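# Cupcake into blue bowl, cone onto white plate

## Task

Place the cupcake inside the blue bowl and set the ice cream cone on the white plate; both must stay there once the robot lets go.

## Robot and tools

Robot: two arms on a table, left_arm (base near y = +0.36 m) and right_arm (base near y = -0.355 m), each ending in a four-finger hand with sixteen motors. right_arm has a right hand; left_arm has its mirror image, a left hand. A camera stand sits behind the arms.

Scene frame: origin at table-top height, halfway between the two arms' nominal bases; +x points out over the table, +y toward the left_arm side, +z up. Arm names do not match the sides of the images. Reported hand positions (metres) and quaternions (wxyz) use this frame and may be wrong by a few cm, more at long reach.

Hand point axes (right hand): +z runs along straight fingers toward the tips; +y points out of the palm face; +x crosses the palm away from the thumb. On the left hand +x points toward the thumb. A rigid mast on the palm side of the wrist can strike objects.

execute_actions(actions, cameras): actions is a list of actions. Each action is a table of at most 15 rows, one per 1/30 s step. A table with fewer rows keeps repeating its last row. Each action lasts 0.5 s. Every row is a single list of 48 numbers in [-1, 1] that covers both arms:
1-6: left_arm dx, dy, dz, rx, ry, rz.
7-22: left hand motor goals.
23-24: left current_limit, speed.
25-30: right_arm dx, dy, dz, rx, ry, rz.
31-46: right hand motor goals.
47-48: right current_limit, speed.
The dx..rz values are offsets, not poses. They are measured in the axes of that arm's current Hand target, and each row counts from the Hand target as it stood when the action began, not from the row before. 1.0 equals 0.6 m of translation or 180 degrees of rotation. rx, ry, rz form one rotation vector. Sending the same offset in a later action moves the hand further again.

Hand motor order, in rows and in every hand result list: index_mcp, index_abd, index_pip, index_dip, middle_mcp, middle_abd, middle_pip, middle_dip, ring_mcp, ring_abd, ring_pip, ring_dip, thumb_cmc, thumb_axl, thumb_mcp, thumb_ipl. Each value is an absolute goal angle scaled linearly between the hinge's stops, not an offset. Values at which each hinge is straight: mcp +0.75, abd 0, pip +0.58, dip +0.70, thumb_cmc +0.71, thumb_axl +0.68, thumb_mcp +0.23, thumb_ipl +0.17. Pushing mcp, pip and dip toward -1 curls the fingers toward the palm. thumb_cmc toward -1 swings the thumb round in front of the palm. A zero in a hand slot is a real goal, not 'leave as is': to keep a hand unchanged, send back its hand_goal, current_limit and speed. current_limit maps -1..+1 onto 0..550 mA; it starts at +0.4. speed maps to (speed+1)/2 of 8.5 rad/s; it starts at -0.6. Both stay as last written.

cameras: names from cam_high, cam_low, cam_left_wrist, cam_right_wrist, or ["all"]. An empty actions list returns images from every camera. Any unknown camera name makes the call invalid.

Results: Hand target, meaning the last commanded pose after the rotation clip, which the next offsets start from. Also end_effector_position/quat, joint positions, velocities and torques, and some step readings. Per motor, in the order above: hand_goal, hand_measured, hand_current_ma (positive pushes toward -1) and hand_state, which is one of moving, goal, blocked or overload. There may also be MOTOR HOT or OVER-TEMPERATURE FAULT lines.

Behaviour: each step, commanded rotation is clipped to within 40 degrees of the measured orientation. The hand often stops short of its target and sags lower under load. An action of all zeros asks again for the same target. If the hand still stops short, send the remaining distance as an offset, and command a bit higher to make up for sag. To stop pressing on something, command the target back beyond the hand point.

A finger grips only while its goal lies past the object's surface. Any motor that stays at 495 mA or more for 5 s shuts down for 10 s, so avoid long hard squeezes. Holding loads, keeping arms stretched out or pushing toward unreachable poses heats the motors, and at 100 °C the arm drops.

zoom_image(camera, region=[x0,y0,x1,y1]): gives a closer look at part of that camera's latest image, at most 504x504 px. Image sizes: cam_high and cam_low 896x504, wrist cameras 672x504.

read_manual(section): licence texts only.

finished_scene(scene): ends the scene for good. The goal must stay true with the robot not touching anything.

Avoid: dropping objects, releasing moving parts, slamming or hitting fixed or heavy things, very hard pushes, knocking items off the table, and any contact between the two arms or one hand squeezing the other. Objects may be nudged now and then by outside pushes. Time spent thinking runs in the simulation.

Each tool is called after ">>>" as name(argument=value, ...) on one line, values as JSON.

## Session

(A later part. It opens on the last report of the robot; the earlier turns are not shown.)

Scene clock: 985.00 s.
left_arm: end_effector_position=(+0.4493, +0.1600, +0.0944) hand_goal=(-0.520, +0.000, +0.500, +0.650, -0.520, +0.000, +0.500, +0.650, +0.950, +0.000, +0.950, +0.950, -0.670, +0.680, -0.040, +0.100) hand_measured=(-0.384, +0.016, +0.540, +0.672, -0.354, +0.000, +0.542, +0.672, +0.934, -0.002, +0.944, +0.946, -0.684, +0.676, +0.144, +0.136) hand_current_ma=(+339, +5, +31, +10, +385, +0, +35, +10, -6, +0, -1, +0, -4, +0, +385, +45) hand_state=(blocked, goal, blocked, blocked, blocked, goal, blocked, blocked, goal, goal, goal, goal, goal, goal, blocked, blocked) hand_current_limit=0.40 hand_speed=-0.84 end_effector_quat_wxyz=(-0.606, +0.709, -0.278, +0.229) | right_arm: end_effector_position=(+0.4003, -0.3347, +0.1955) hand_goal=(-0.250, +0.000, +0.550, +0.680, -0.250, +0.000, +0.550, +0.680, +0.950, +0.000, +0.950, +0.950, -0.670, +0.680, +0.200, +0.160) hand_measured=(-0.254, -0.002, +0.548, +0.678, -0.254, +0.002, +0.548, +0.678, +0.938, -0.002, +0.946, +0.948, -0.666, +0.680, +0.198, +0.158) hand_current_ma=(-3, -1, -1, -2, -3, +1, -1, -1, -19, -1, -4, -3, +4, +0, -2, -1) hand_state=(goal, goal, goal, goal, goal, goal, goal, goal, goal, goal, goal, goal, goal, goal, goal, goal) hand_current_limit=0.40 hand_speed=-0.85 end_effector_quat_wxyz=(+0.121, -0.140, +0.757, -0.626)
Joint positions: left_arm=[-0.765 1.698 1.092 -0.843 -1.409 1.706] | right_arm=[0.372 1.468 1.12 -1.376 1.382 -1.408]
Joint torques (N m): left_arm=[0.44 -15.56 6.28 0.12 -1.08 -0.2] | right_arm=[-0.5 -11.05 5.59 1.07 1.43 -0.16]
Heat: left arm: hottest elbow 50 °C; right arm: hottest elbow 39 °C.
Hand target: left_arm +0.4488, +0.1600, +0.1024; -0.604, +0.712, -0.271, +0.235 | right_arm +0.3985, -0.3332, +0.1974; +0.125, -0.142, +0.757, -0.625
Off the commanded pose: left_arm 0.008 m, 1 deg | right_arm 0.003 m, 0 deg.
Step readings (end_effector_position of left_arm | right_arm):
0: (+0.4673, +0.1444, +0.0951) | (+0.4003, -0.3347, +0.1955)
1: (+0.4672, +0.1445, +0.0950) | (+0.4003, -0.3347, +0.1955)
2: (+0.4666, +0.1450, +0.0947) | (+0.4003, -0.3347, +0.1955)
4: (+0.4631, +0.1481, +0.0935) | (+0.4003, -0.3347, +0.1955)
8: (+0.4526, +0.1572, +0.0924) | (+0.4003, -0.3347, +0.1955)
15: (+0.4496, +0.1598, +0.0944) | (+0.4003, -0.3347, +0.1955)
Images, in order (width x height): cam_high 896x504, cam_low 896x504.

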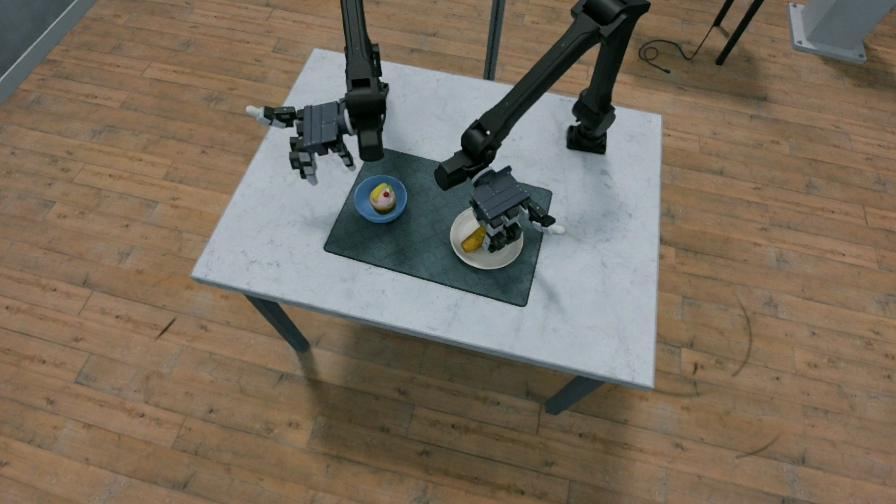

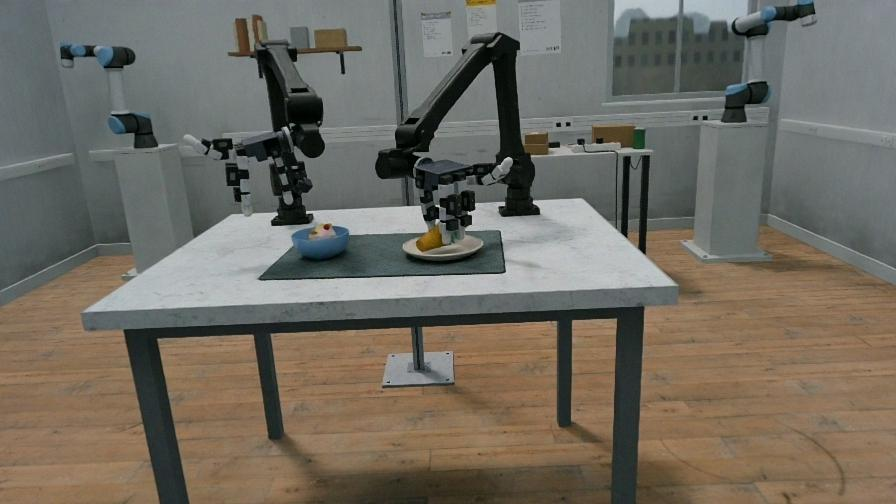

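>>> execute_actions(actions=[[[0,0.0271,0.0048,0,0,0,-0.52,0,0.5,0.65,-0.52,0,0.5,0.65,0.95,0,0.95,0.95,-0.67,0.68,-0.04,0.1,0.4,-0.84,0,0,0,0,0,0,-0.25,0,0.55,0.68,-0.25,0,0.55,0.68,0.95,0,0.95,0.95,-0.67,0.68,0.2,0.16,0.4,-0.85]]], cameras=["cam_high", "cam_low"])

>>> zoom_image(camera="cam_low", region=[380, 160, 500, 280])

>>> zoom_image(camera="cam_high", region=[430, 150, 550, 280])

Scene clock: 1010.47 s.
left_arm: end_effector_position=(+0.4471, +0.1619, +0.0904) hand_goal=(-0.520, +0.000, +0.500, +0.650, -0.520, +0.000, +0.500, +0.650, +0.950, +0.000, +0.950, +0.950, -0.670, +0.680, -0.040, +0.100) hand_measured=(-0.384, +0.016, +0.540, +0.672, -0.354, +0.000, +0.542, +0.672, +0.934, -0.002, +0.944, +0.946, -0.684, +0.676, +0.144, +0.136) hand_current_ma=(+339, +5, +31, +10, +385, +0, +35, +10, -6, +0, -1, +0, -4, +0, +385, +45) hand_state=(blocked, goal, blocked, blocked, blocked, goal, blocked, blocked, goal, goal, goal, goal, goal, goal, blocked, blocked) hand_current_limit=0.40 hand_speed=-0.84 end_effector_quat_wxyz=(-0.606, +0.710, -0.276, +0.230) | right_arm: end_effector_position=(+0.4003, -0.3347, +0.1955) hand_goal=(-0.250, +0.000, +0.550, +0.680, -0.250, +0.000, +0.550, +0.680, +0.950, +0.000, +0.950, +0.950, -0.670, +0.680, +0.200, +0.160) hand_measured=(-0.254, -0.002, +0.548, +0.678, -0.254, +0.002, +0.548, +0.678, +0.938, -0.002, +0.946, +0.948, -0.666, +0.680, +0.198, +0.158) hand_current_ma=(-3, -1, -1, -2, -3, +1, -1, -1, -19, -1, -4, -3, +4, +0, -2, -1) hand_state=(goal, goal, goal, goal, goal, goal, goal, goal, goal, goal, goal, goal, goal, goal, goal, goal) hand_current_limit=0.40 hand_speed=-0.85 end_effector_quat_wxyz=(+0.121, -0.140, +0.757, -0.626)
Joint positions: left_arm=[-0.765 1.698 1.079 -0.834 -1.409 1.698] | right_arm=[0.372 1.468 1.12 -1.376 1.382 -1.408]
Joint torques (N m): left_arm=[0.32 -13.68 6.09 1.16 -1.09 -0.2] | right_arm=[-0.32 -11.05 5.67 1.01 1.37 -0.15]
Heat: left arm: hottest elbow 48 °C; right arm: hottest elbow 39 °C.
Hand target: left_arm +0.4490, +0.1601, +0.0859; -0.604, +0.712, -0.271, +0.235 | right_arm +0.3985, -0.3332, +0.1974; +0.125, -0.142, +0.757, -0.625
Off the commanded pose: left_arm 0.005 m, 1 deg | right_arm 0.003 m, 0 deg.
Step readings (end_effector_position of left_arm | right_arm):
0: (+0.4494, +0.1600, +0.0944) | (+0.4003, -0.3347, +0.1955)
1: (+0.4494, +0.1600, +0.0944) | (+0.4003, -0.3347, +0.1955)
2: (+0.4493, +0.1601, +0.0943) | (+0.4003, -0.3347, +0.1955)
4: (+0.4487, +0.1605, +0.0935) | (+0.4003, -0.3347, +0.1955)
8: (+0.4469, +0.1622, +0.0909) | (+0.4003, -0.3347, +0.1955)
15: (+0.4470, +0.1621, +0.0903) | (+0.4003, -0.3347, +0.1955)
Images, in order (width x height): cam_high 896x504, cam_low 896x504.

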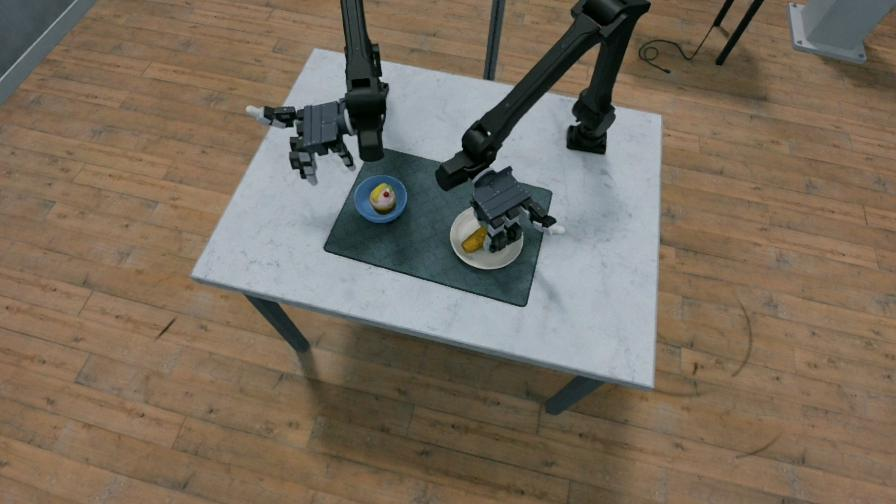

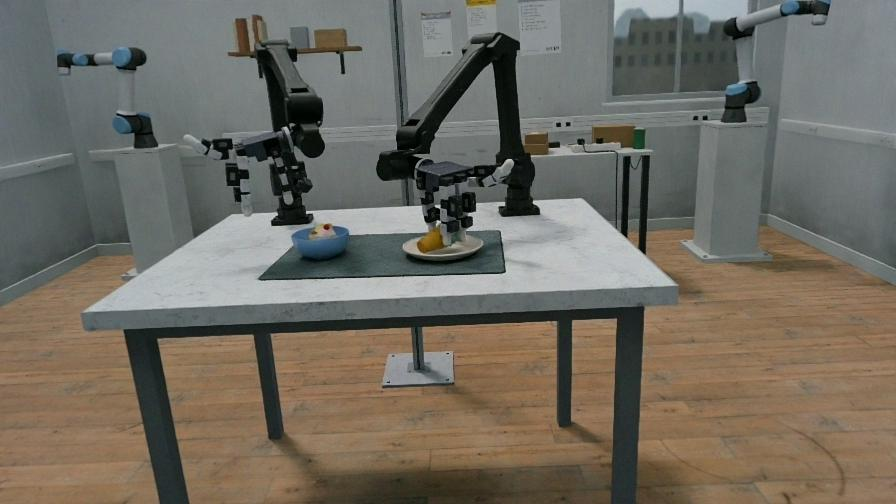

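Scaled by 4.200 from the camera's 896x504 image, which has a finer 1280x720 frame.

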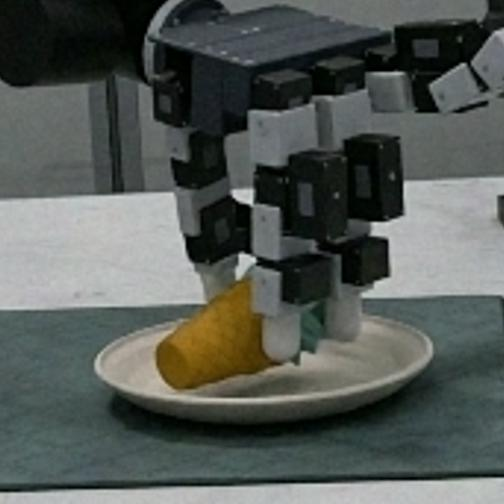

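Scaled by 3.877 from the camera's 896x504 image, which has a finer 1280x720 frame.

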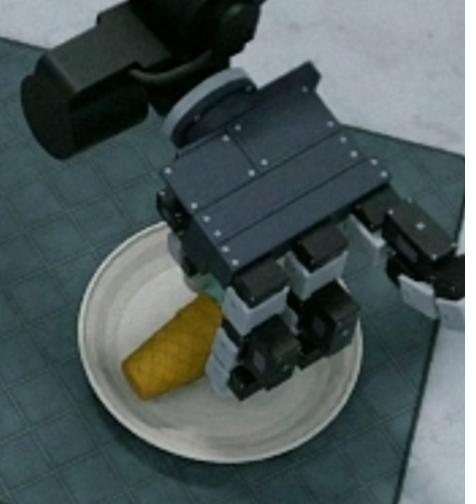

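>>> execute_actions(actions=[[[0,0.018,0.0032,0,0,0,-0.52,0,0.5,0.65,-0.52,0,0.5,0.65,0.95,0,0.95,0.95,-0.67,0.68,-0.04,0.1,0.4,-0.84,0,0,0,0,0,0,-0.25,0,0.55,0.68,-0.25,0,0.55,0.68,0.95,0,0.95,0.95,-0.67,0.68,0.2,0.16,0.4,-0.85]]], cameras=["cam_high", "cam_low"])

>>> zoom_image(camera="cam_low", region=[380, 160, 500, 280])

Scene clock: 1032.57 s.
left_arm: end_effector_position=(+0.4482, +0.1610, +0.0879) hand_goal=(-0.520, +0.000, +0.500, +0.650, -0.520, +0.000, +0.500, +0.650, +0.950, +0.000, +0.950, +0.950, -0.670, +0.680, -0.040, +0.100) hand_measured=(-0.384, +0.016, +0.540, +0.672, -0.354, +0.000, +0.542, +0.672, +0.934, -0.002, +0.944, +0.946, -0.684, +0.676, +0.144, +0.136) hand_current_ma=(+339, +5, +31, +10, +385, +0, +35, +10, -6, +0, -1, +0, -4, +0, +385, +45) hand_state=(blocked, goal, blocked, blocked, blocked, goal, blocked, blocked, goal, goal, goal, goal, goal, goal, blocked, blocked) hand_current_limit=0.40 hand_speed=-0.84 end_effector_quat_wxyz=(-0.603, +0.712, -0.269, +0.238) | right_arm: end_effector_position=(+0.4003, -0.3347, +0.1955) hand_goal=(-0.250, +0.000, +0.550, +0.680, -0.250, +0.000, +0.550, +0.680, +0.950, +0.000, +0.950, +0.950, -0.670, +0.680, +0.200, +0.160) hand_measured=(-0.254, -0.002, +0.548, +0.678, -0.254, +0.002, +0.548, +0.678, +0.938, -0.002, +0.946, +0.948, -0.666, +0.680, +0.198, +0.158) hand_current_ma=(-3, -1, -1, -2, -3, +1, -1, -1, -19, -1, -4, -3, +4, +0, -2, -1) hand_state=(goal, goal, goal, goal, goal, goal, goal, goal, goal, goal, goal, goal, goal, goal, goal, goal) hand_current_limit=0.40 hand_speed=-0.85 end_effector_quat_wxyz=(+0.121, -0.140, +0.757, -0.626)
Joint positions: left_arm=[-0.765 1.698 1.069 -0.806 -1.409 1.694] | right_arm=[0.372 1.468 1.12 -1.376 1.382 -1.408]
Joint torques (N m): left_arm=[0.44 -12.22 6.06 1.26 -1.09 -0.14] | right_arm=[-1.14 -11.11 5.76 1.05 1.34 -0.17]
Heat: left arm: hottest elbow 48 °C; right arm: hottest elbow 39 °C.
Hand target: left_arm +0.4492, +0.1602, +0.0749; -0.604, +0.712, -0.271, +0.235 | right_arm +0.3985, -0.3332, +0.1974; +0.125, -0.142, +0.757, -0.625
Off the commanded pose: left_arm 0.013 m, 0 deg | right_arm 0.003 m, 0 deg.
Step readings (end_effector_position of left_arm | right_arm):
0: (+0.4471, +0.1619, +0.0904) | (+0.4003, -0.3347, +0.1955)
1: (+0.4471, +0.1619, +0.0904) | (+0.4003, -0.3347, +0.1955)
2: (+0.4474, +0.1618, +0.0903) | (+0.4003, -0.3347, +0.1955)
4: (+0.4477, +0.1614, +0.0898) | (+0.4003, -0.3347, +0.1955)
8: (+0.4476, +0.1616, +0.0883) | (+0.4003, -0.3347, +0.1955)
15: (+0.4479, +0.1613, +0.0878) | (+0.4003, -0.3347, +0.1955)
Images, in order (width x height): cam_high 896x504, cam_low 896x504.

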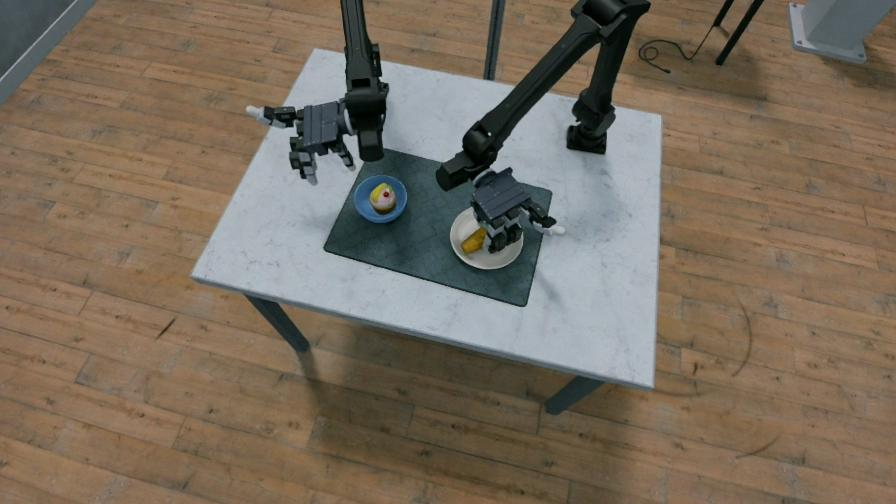

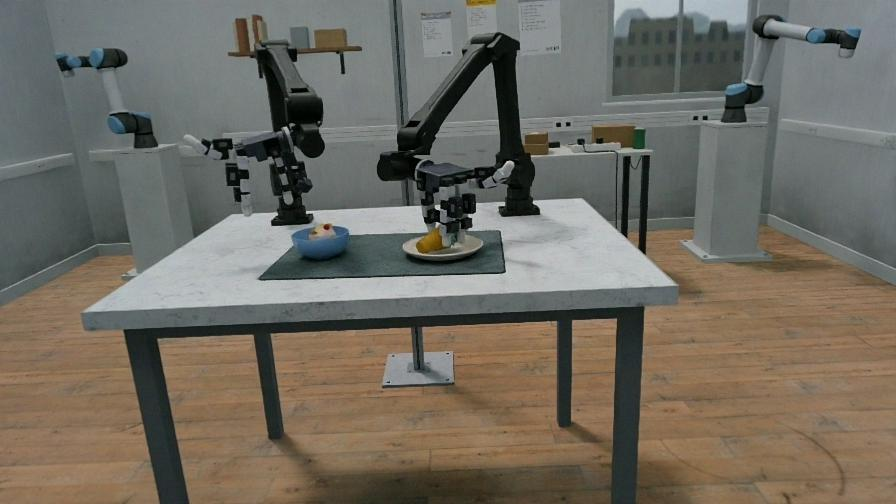

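Scaled by 4.200 from the camera's 896x504 image, which has a finer 1280x720 frame.

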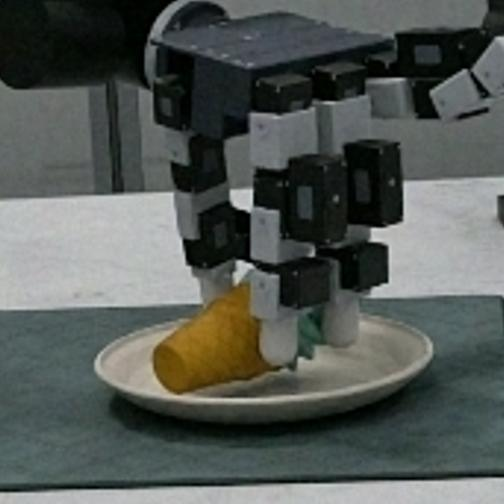

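>>> execute_actions(actions=[[[0,-0.0148,-0.0026,0,0,0,-0.38,0,0.53,0.67,-0.36,0,0.54,0.67,0.95,0,0.95,0.95,-0.67,0.68,0.14,0.13,0.4,-0.87,0,0,0,0,0,0,-0.25,0,0.55,0.68,-0.25,0,0.55,0.68,0.95,0,0.95,0.95,-0.67,0.68,0.2,0.16,0.4,-0.85]],[[0,0,0,0,0,0,-0.33,0,0.54,0.68,-0.31,0,0.55,0.68,0.95,0,0.95,0.95,-0.67,0.68,0.19,0.15,0.4,-0.88,0,0,0,0,0,0,-0.25,0,0.55,0.68,-0.25,0,0.55,0.68,0.95,0,0.95,0.95,-0.67,0.68,0.2,0.16,0.4,-0.85]],[[0,0,0,0,0,0,-0.22,0,0.56,0.69,-0.22,0,0.56,0.69,0.95,0,0.95,0.95,-0.67,0.68,0.28,0.17,0.4,-0.85,0,0,0,0,0,0,-0.25,0,0.55,0.68,-0.25,0,0.55,0.68,0.95,0,0.95,0.95,-0.67,0.68,0.2,0.16,0.4,-0.85]]], cameras=["cam_high", "cam_low", "cam_left_wrist"])

>>> zoom_image(camera="cam_low", region=[380, 160, 500, 280])

Scene clock: 1055.70 s.
left_arm: end_effector_position=(+0.4482, +0.1611, +0.0879) hand_goal=(-0.220, +0.000, +0.560, +0.690, -0.220, +0.000, +0.560, +0.690, +0.950, +0.000, +0.950, +0.950, -0.670, +0.680, +0.280, +0.170) hand_measured=(-0.228, +0.004, +0.556, +0.688, -0.228, +0.000, +0.556, +0.688, +0.934, -0.002, +0.944, +0.946, -0.670, +0.678, +0.276, +0.168) hand_current_ma=(-2, +0, +0, +0, -2, +0, +0, +0, -6, +0, -1, +0, +0, +0, -1, +0) hand_state=(goal, goal, goal, goal, goal, goal, goal, goal, goal, goal, goal, goal, goal, goal, goal, goal) hand_current_limit=0.40 hand_speed=-0.85 end_effector_quat_wxyz=(-0.603, +0.712, -0.269, +0.238) | right_arm: end_effector_position=(+0.4003, -0.3347, +0.1955) hand_goal=(-0.250, +0.000, +0.550, +0.680, -0.250, +0.000, +0.550, +0.680, +0.950, +0.000, +0.950, +0.950, -0.670, +0.680, +0.200, +0.160) hand_measured=(-0.254, -0.002, +0.548, +0.678, -0.254, +0.002, +0.548, +0.678, +0.938, -0.002, +0.946, +0.948, -0.666, +0.680, +0.198, +0.158) hand_current_ma=(-3, -1, -1, -2, -3, +1, -1, -1, -19, -1, -4, -3, +4, +0, -2, -1) hand_state=(goal, goal, goal, goal, goal, goal, goal, goal, goal, goal, goal, goal, goal, goal, goal, goal) hand_current_limit=0.40 hand_speed=-0.85 end_effector_quat_wxyz=(+0.121, -0.140, +0.757, -0.626)
Joint positions: left_arm=[-0.765 1.698 1.069 -0.806 -1.41 1.694] | right_arm=[0.372 1.468 1.12 -1.376 1.382 -1.408]
Joint torques (N m): left_arm=[0.26 -13.27 6.58 0.42 -1.11 -0.1] | right_arm=[-0.44 -11.16 5.79 1.2 1.36 -0.16]
Heat: left arm: hottest elbow 47 °C; right arm: hottest elbow 39 °C.
Hand target: left_arm +0.4491, +0.1602, +0.0840; -0.604, +0.712, -0.271, +0.235 | right_arm +0.3985, -0.3332, +0.1974; +0.125, -0.142, +0.757, -0.625
Off the commanded pose: left_arm 0.004 m, 0 deg | right_arm 0.003 m, 0 deg.
Step readings (end_effector_position of left_arm | right_arm):
0: (+0.4482, +0.1610, +0.0879) | (+0.4003, -0.3347, +0.1955)
1: (+0.4482, +0.1610, +0.0879) | (+0.4003, -0.3347, +0.1955)
2: (+0.4482, +0.1610, +0.0879) | (+0.4003, -0.3347, +0.1955)
4: (+0.4482, +0.1610, +0.0879) | (+0.4003, -0.3347, +0.1955)
8: (+0.4482, +0.1610, +0.0879) | (+0.4003, -0.3347, +0.1955)
15: (+0.4482, +0.1610, +0.0879) | (+0.4003, -0.3347, +0.1955)
16: (+0.4482, +0.1610, +0.0879) | (+0.4003, -0.3347, +0.1955)
17: (+0.4482, +0.1610, +0.0879) | (+0.4003, -0.3347, +0.1955)
19: (+0.4482, +0.1611, +0.0879) | (+0.4003, -0.3347, +0.1955)
23: (+0.4482, +0.1611, +0.0879) | (+0.4003, -0.3347, +0.1955)
30: (+0.4482, +0.1611, +0.0879) | (+0.4003, -0.3347, +0.1955)
31: (+0.4482, +0.1611, +0.0879) | (+0.4003, -0.3347, +0.1955)
32: (+0.4482, +0.1611, +0.0879) | (+0.4003, -0.3347, +0.1955)
34: (+0.4482, +0.1611, +0.0879) | (+0.4003, -0.3347, +0.1955)
38: (+0.4482, +0.1611, +0.0879) | (+0.4003, -0.3347, +0.1955)
45: (+0.4482, +0.1611, +0.0879) | (+0.4003, -0.3347, +0.1955)
Images, in order (width x height): cam_high 896x504, cam_low 896x504, cam_left_wrist 672x504.

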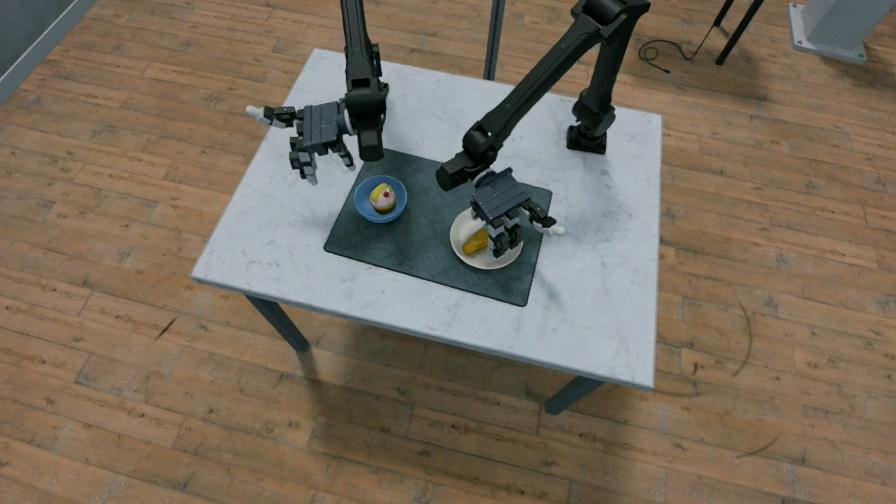

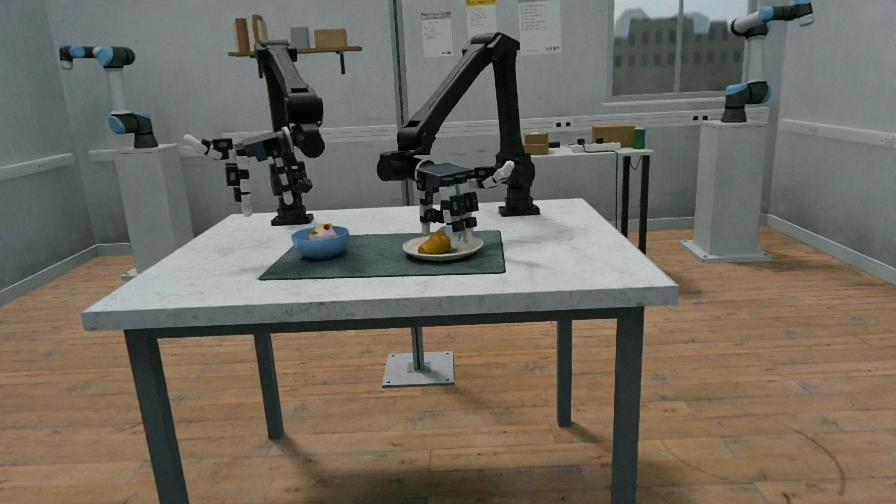

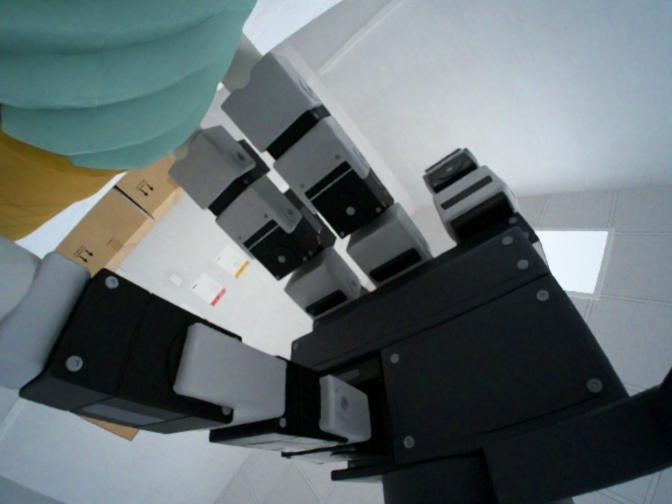

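Scaled by 4.200 from the camera's 896x504 image, which has a finer 1280x720 frame.

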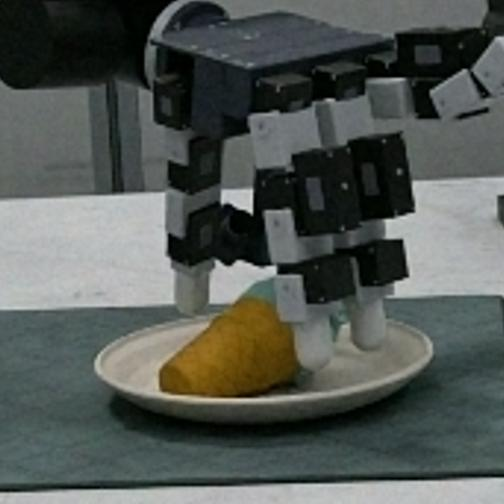

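>>> execute_actions(actions=[[[0,-0.0575,-0.0101,0,0,0,-0.13,0,0.57,0.69,-0.13,0,0.57,0.69,0.95,0,0.95,0.95,-0.67,0.68,0.3,0.17,0.4,-0.8,0,0,0,0,0,0,-0.25,0,0.55,0.68,-0.25,0,0.55,0.68,0.95,0,0.95,0.95,-0.67,0.68,0.2,0.16,0.4,-0.85]],[[0,-0.1314,-0.0232,0,0,0,-0.13,0,0.57,0.69,-0.13,0,0.57,0.69,0.95,0,0.95,0.95,-0.67,0.68,0.3,0.17,0.4,-0.8,0,0,0,0,0,0,-0.25,0,0.55,0.68,-0.25,0,0.55,0.68,0.95,0,0.95,0.95,-0.67,0.68,0.2,0.16,0.4,-0.85]]], cameras=["cam_high", "cam_low"])

>>> zoom_image(camera="cam_low", region=[270, 190, 510, 280])

>>> zoom_image(camera="cam_high", region=[340, 150, 560, 290])

Scene clock: 1076.47 s.
left_arm: end_effector_position=(+0.4388, +0.1692, +0.1968) hand_goal=(-0.130, +0.000, +0.570, +0.690, -0.130, +0.000, +0.570, +0.690, +0.950, +0.000, +0.950, +0.950, -0.670, +0.680, +0.300, +0.170) hand_measured=(-0.140, +0.004, +0.566, +0.688, -0.140, +0.000, +0.566, +0.688, +0.934, -0.002, +0.944, +0.946, -0.670, +0.678, +0.296, +0.168) hand_current_ma=(-2, +0, +0, +0, -3, +0, -1, +0, -6, +0, -1, +0, +0, +0, -1, +0) hand_state=(goal, goal, goal, goal, goal, goal, goal, goal, goal, goal, goal, goal, goal, goal, goal, goal) hand_current_limit=0.40 hand_speed=-0.80 end_effector_quat_wxyz=(-0.605, +0.709, -0.277, +0.234) | right_arm: end_effector_position=(+0.4003, -0.3347, +0.1955) hand_goal=(-0.250, +0.000, +0.550, +0.680, -0.250, +0.000, +0.550, +0.680, +0.950, +0.000, +0.950, +0.950, -0.670, +0.680, +0.200, +0.160) hand_measured=(-0.254, -0.002, +0.548, +0.678, -0.254, +0.002, +0.548, +0.678, +0.938, -0.002, +0.946, +0.948, -0.666, +0.680, +0.198, +0.158) hand_current_ma=(-3, -1, -1, -2, -3, +1, -1, -1, -19, -1, -4, -3, +4, +0, -2, -1) hand_state=(goal, goal, goal, goal, goal, goal, goal, goal, goal, goal, goal, goal, goal, goal, goal, goal) hand_current_limit=0.40 hand_speed=-0.85 end_effector_quat_wxyz=(+0.121, -0.140, +0.757, -0.626)
Joint positions: left_arm=[-0.765 1.527 1.178 -1.058 -1.409 1.739] | right_arm=[0.372 1.468 1.12 -1.376 1.382 -1.408]
Joint torques (N m): left_arm=[0.26 -10.52 9.7 0.32 -1.1 -0.17] | right_arm=[-0.91 -10.81 5.7 1.09 1.39 -0.12]
Heat: left arm: hottest elbow 47 °C; right arm: hottest elbow 39 °C.
Hand target: left_arm +0.4473, +0.1597, +0.1991; -0.604, +0.712, -0.270, +0.235 | right_arm +0.3985, -0.3332, +0.1974; +0.125, -0.142, +0.757, -0.625
Off the commanded pose: left_arm 0.013 m, 1 deg | right_arm 0.003 m, 0 deg.
Step readings (end_effector_position of left_arm | right_arm):
0: (+0.4482, +0.1611, +0.0879) | (+0.4003, -0.3347, +0.1955)
1: (+0.4482, +0.1611, +0.0879) | (+0.4003, -0.3347, +0.1955)
2: (+0.4478, +0.1615, +0.0878) | (+0.4003, -0.3347, +0.1955)
4: (+0.4457, +0.1632, +0.0883) | (+0.4003, -0.3347, +0.1955)
8: (+0.4424, +0.1661, +0.0947) | (+0.4003, -0.3347, +0.1955)
15: (+0.4396, +0.1686, +0.1030) | (+0.4003, -0.3347, +0.1955)
16: (+0.4392, +0.1689, +0.1029) | (+0.4003, -0.3347, +0.1955)
17: (+0.4381, +0.1698, +0.1041) | (+0.4003, -0.3347, +0.1955)
19: (+0.4355, +0.1719, +0.1130) | (+0.4003, -0.3347, +0.1955)
23: (+0.4369, +0.1707, +0.1527) | (+0.4003, -0.3347, +0.1955)
30: (+0.4427, +0.1657, +0.1978) | (+0.4003, -0.3347, +0.1955)
Images, in order (width x height): cam_high 896x504, cam_low 896x504.

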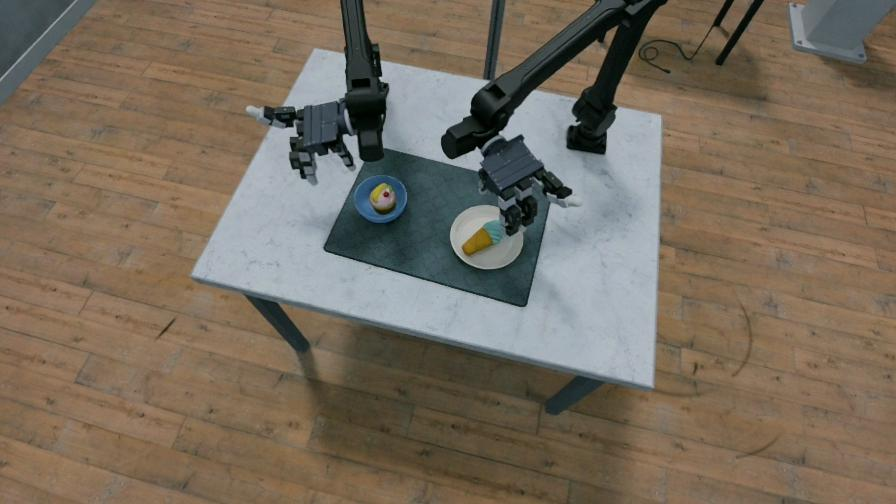

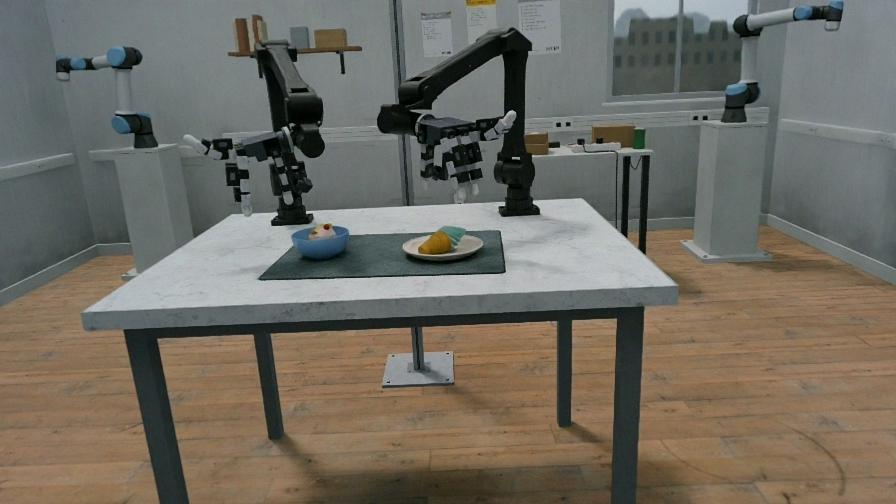

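Scaled by 2.100 from the camera's 896x504 image, which has a finer 1280x720 frame.

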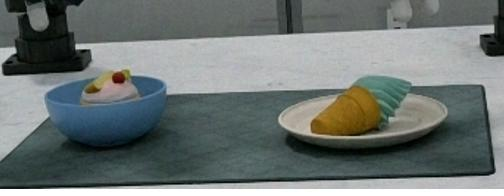

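Scaled by 2.291 from the camera's 896x504 image, which has a finer 1280x720 frame.

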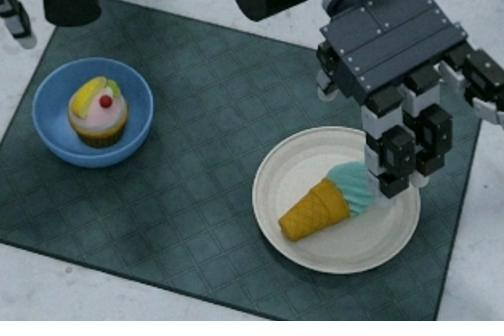

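Both are placed.

>>> finished_scene(scene=3)

The scene is finished: the task was done.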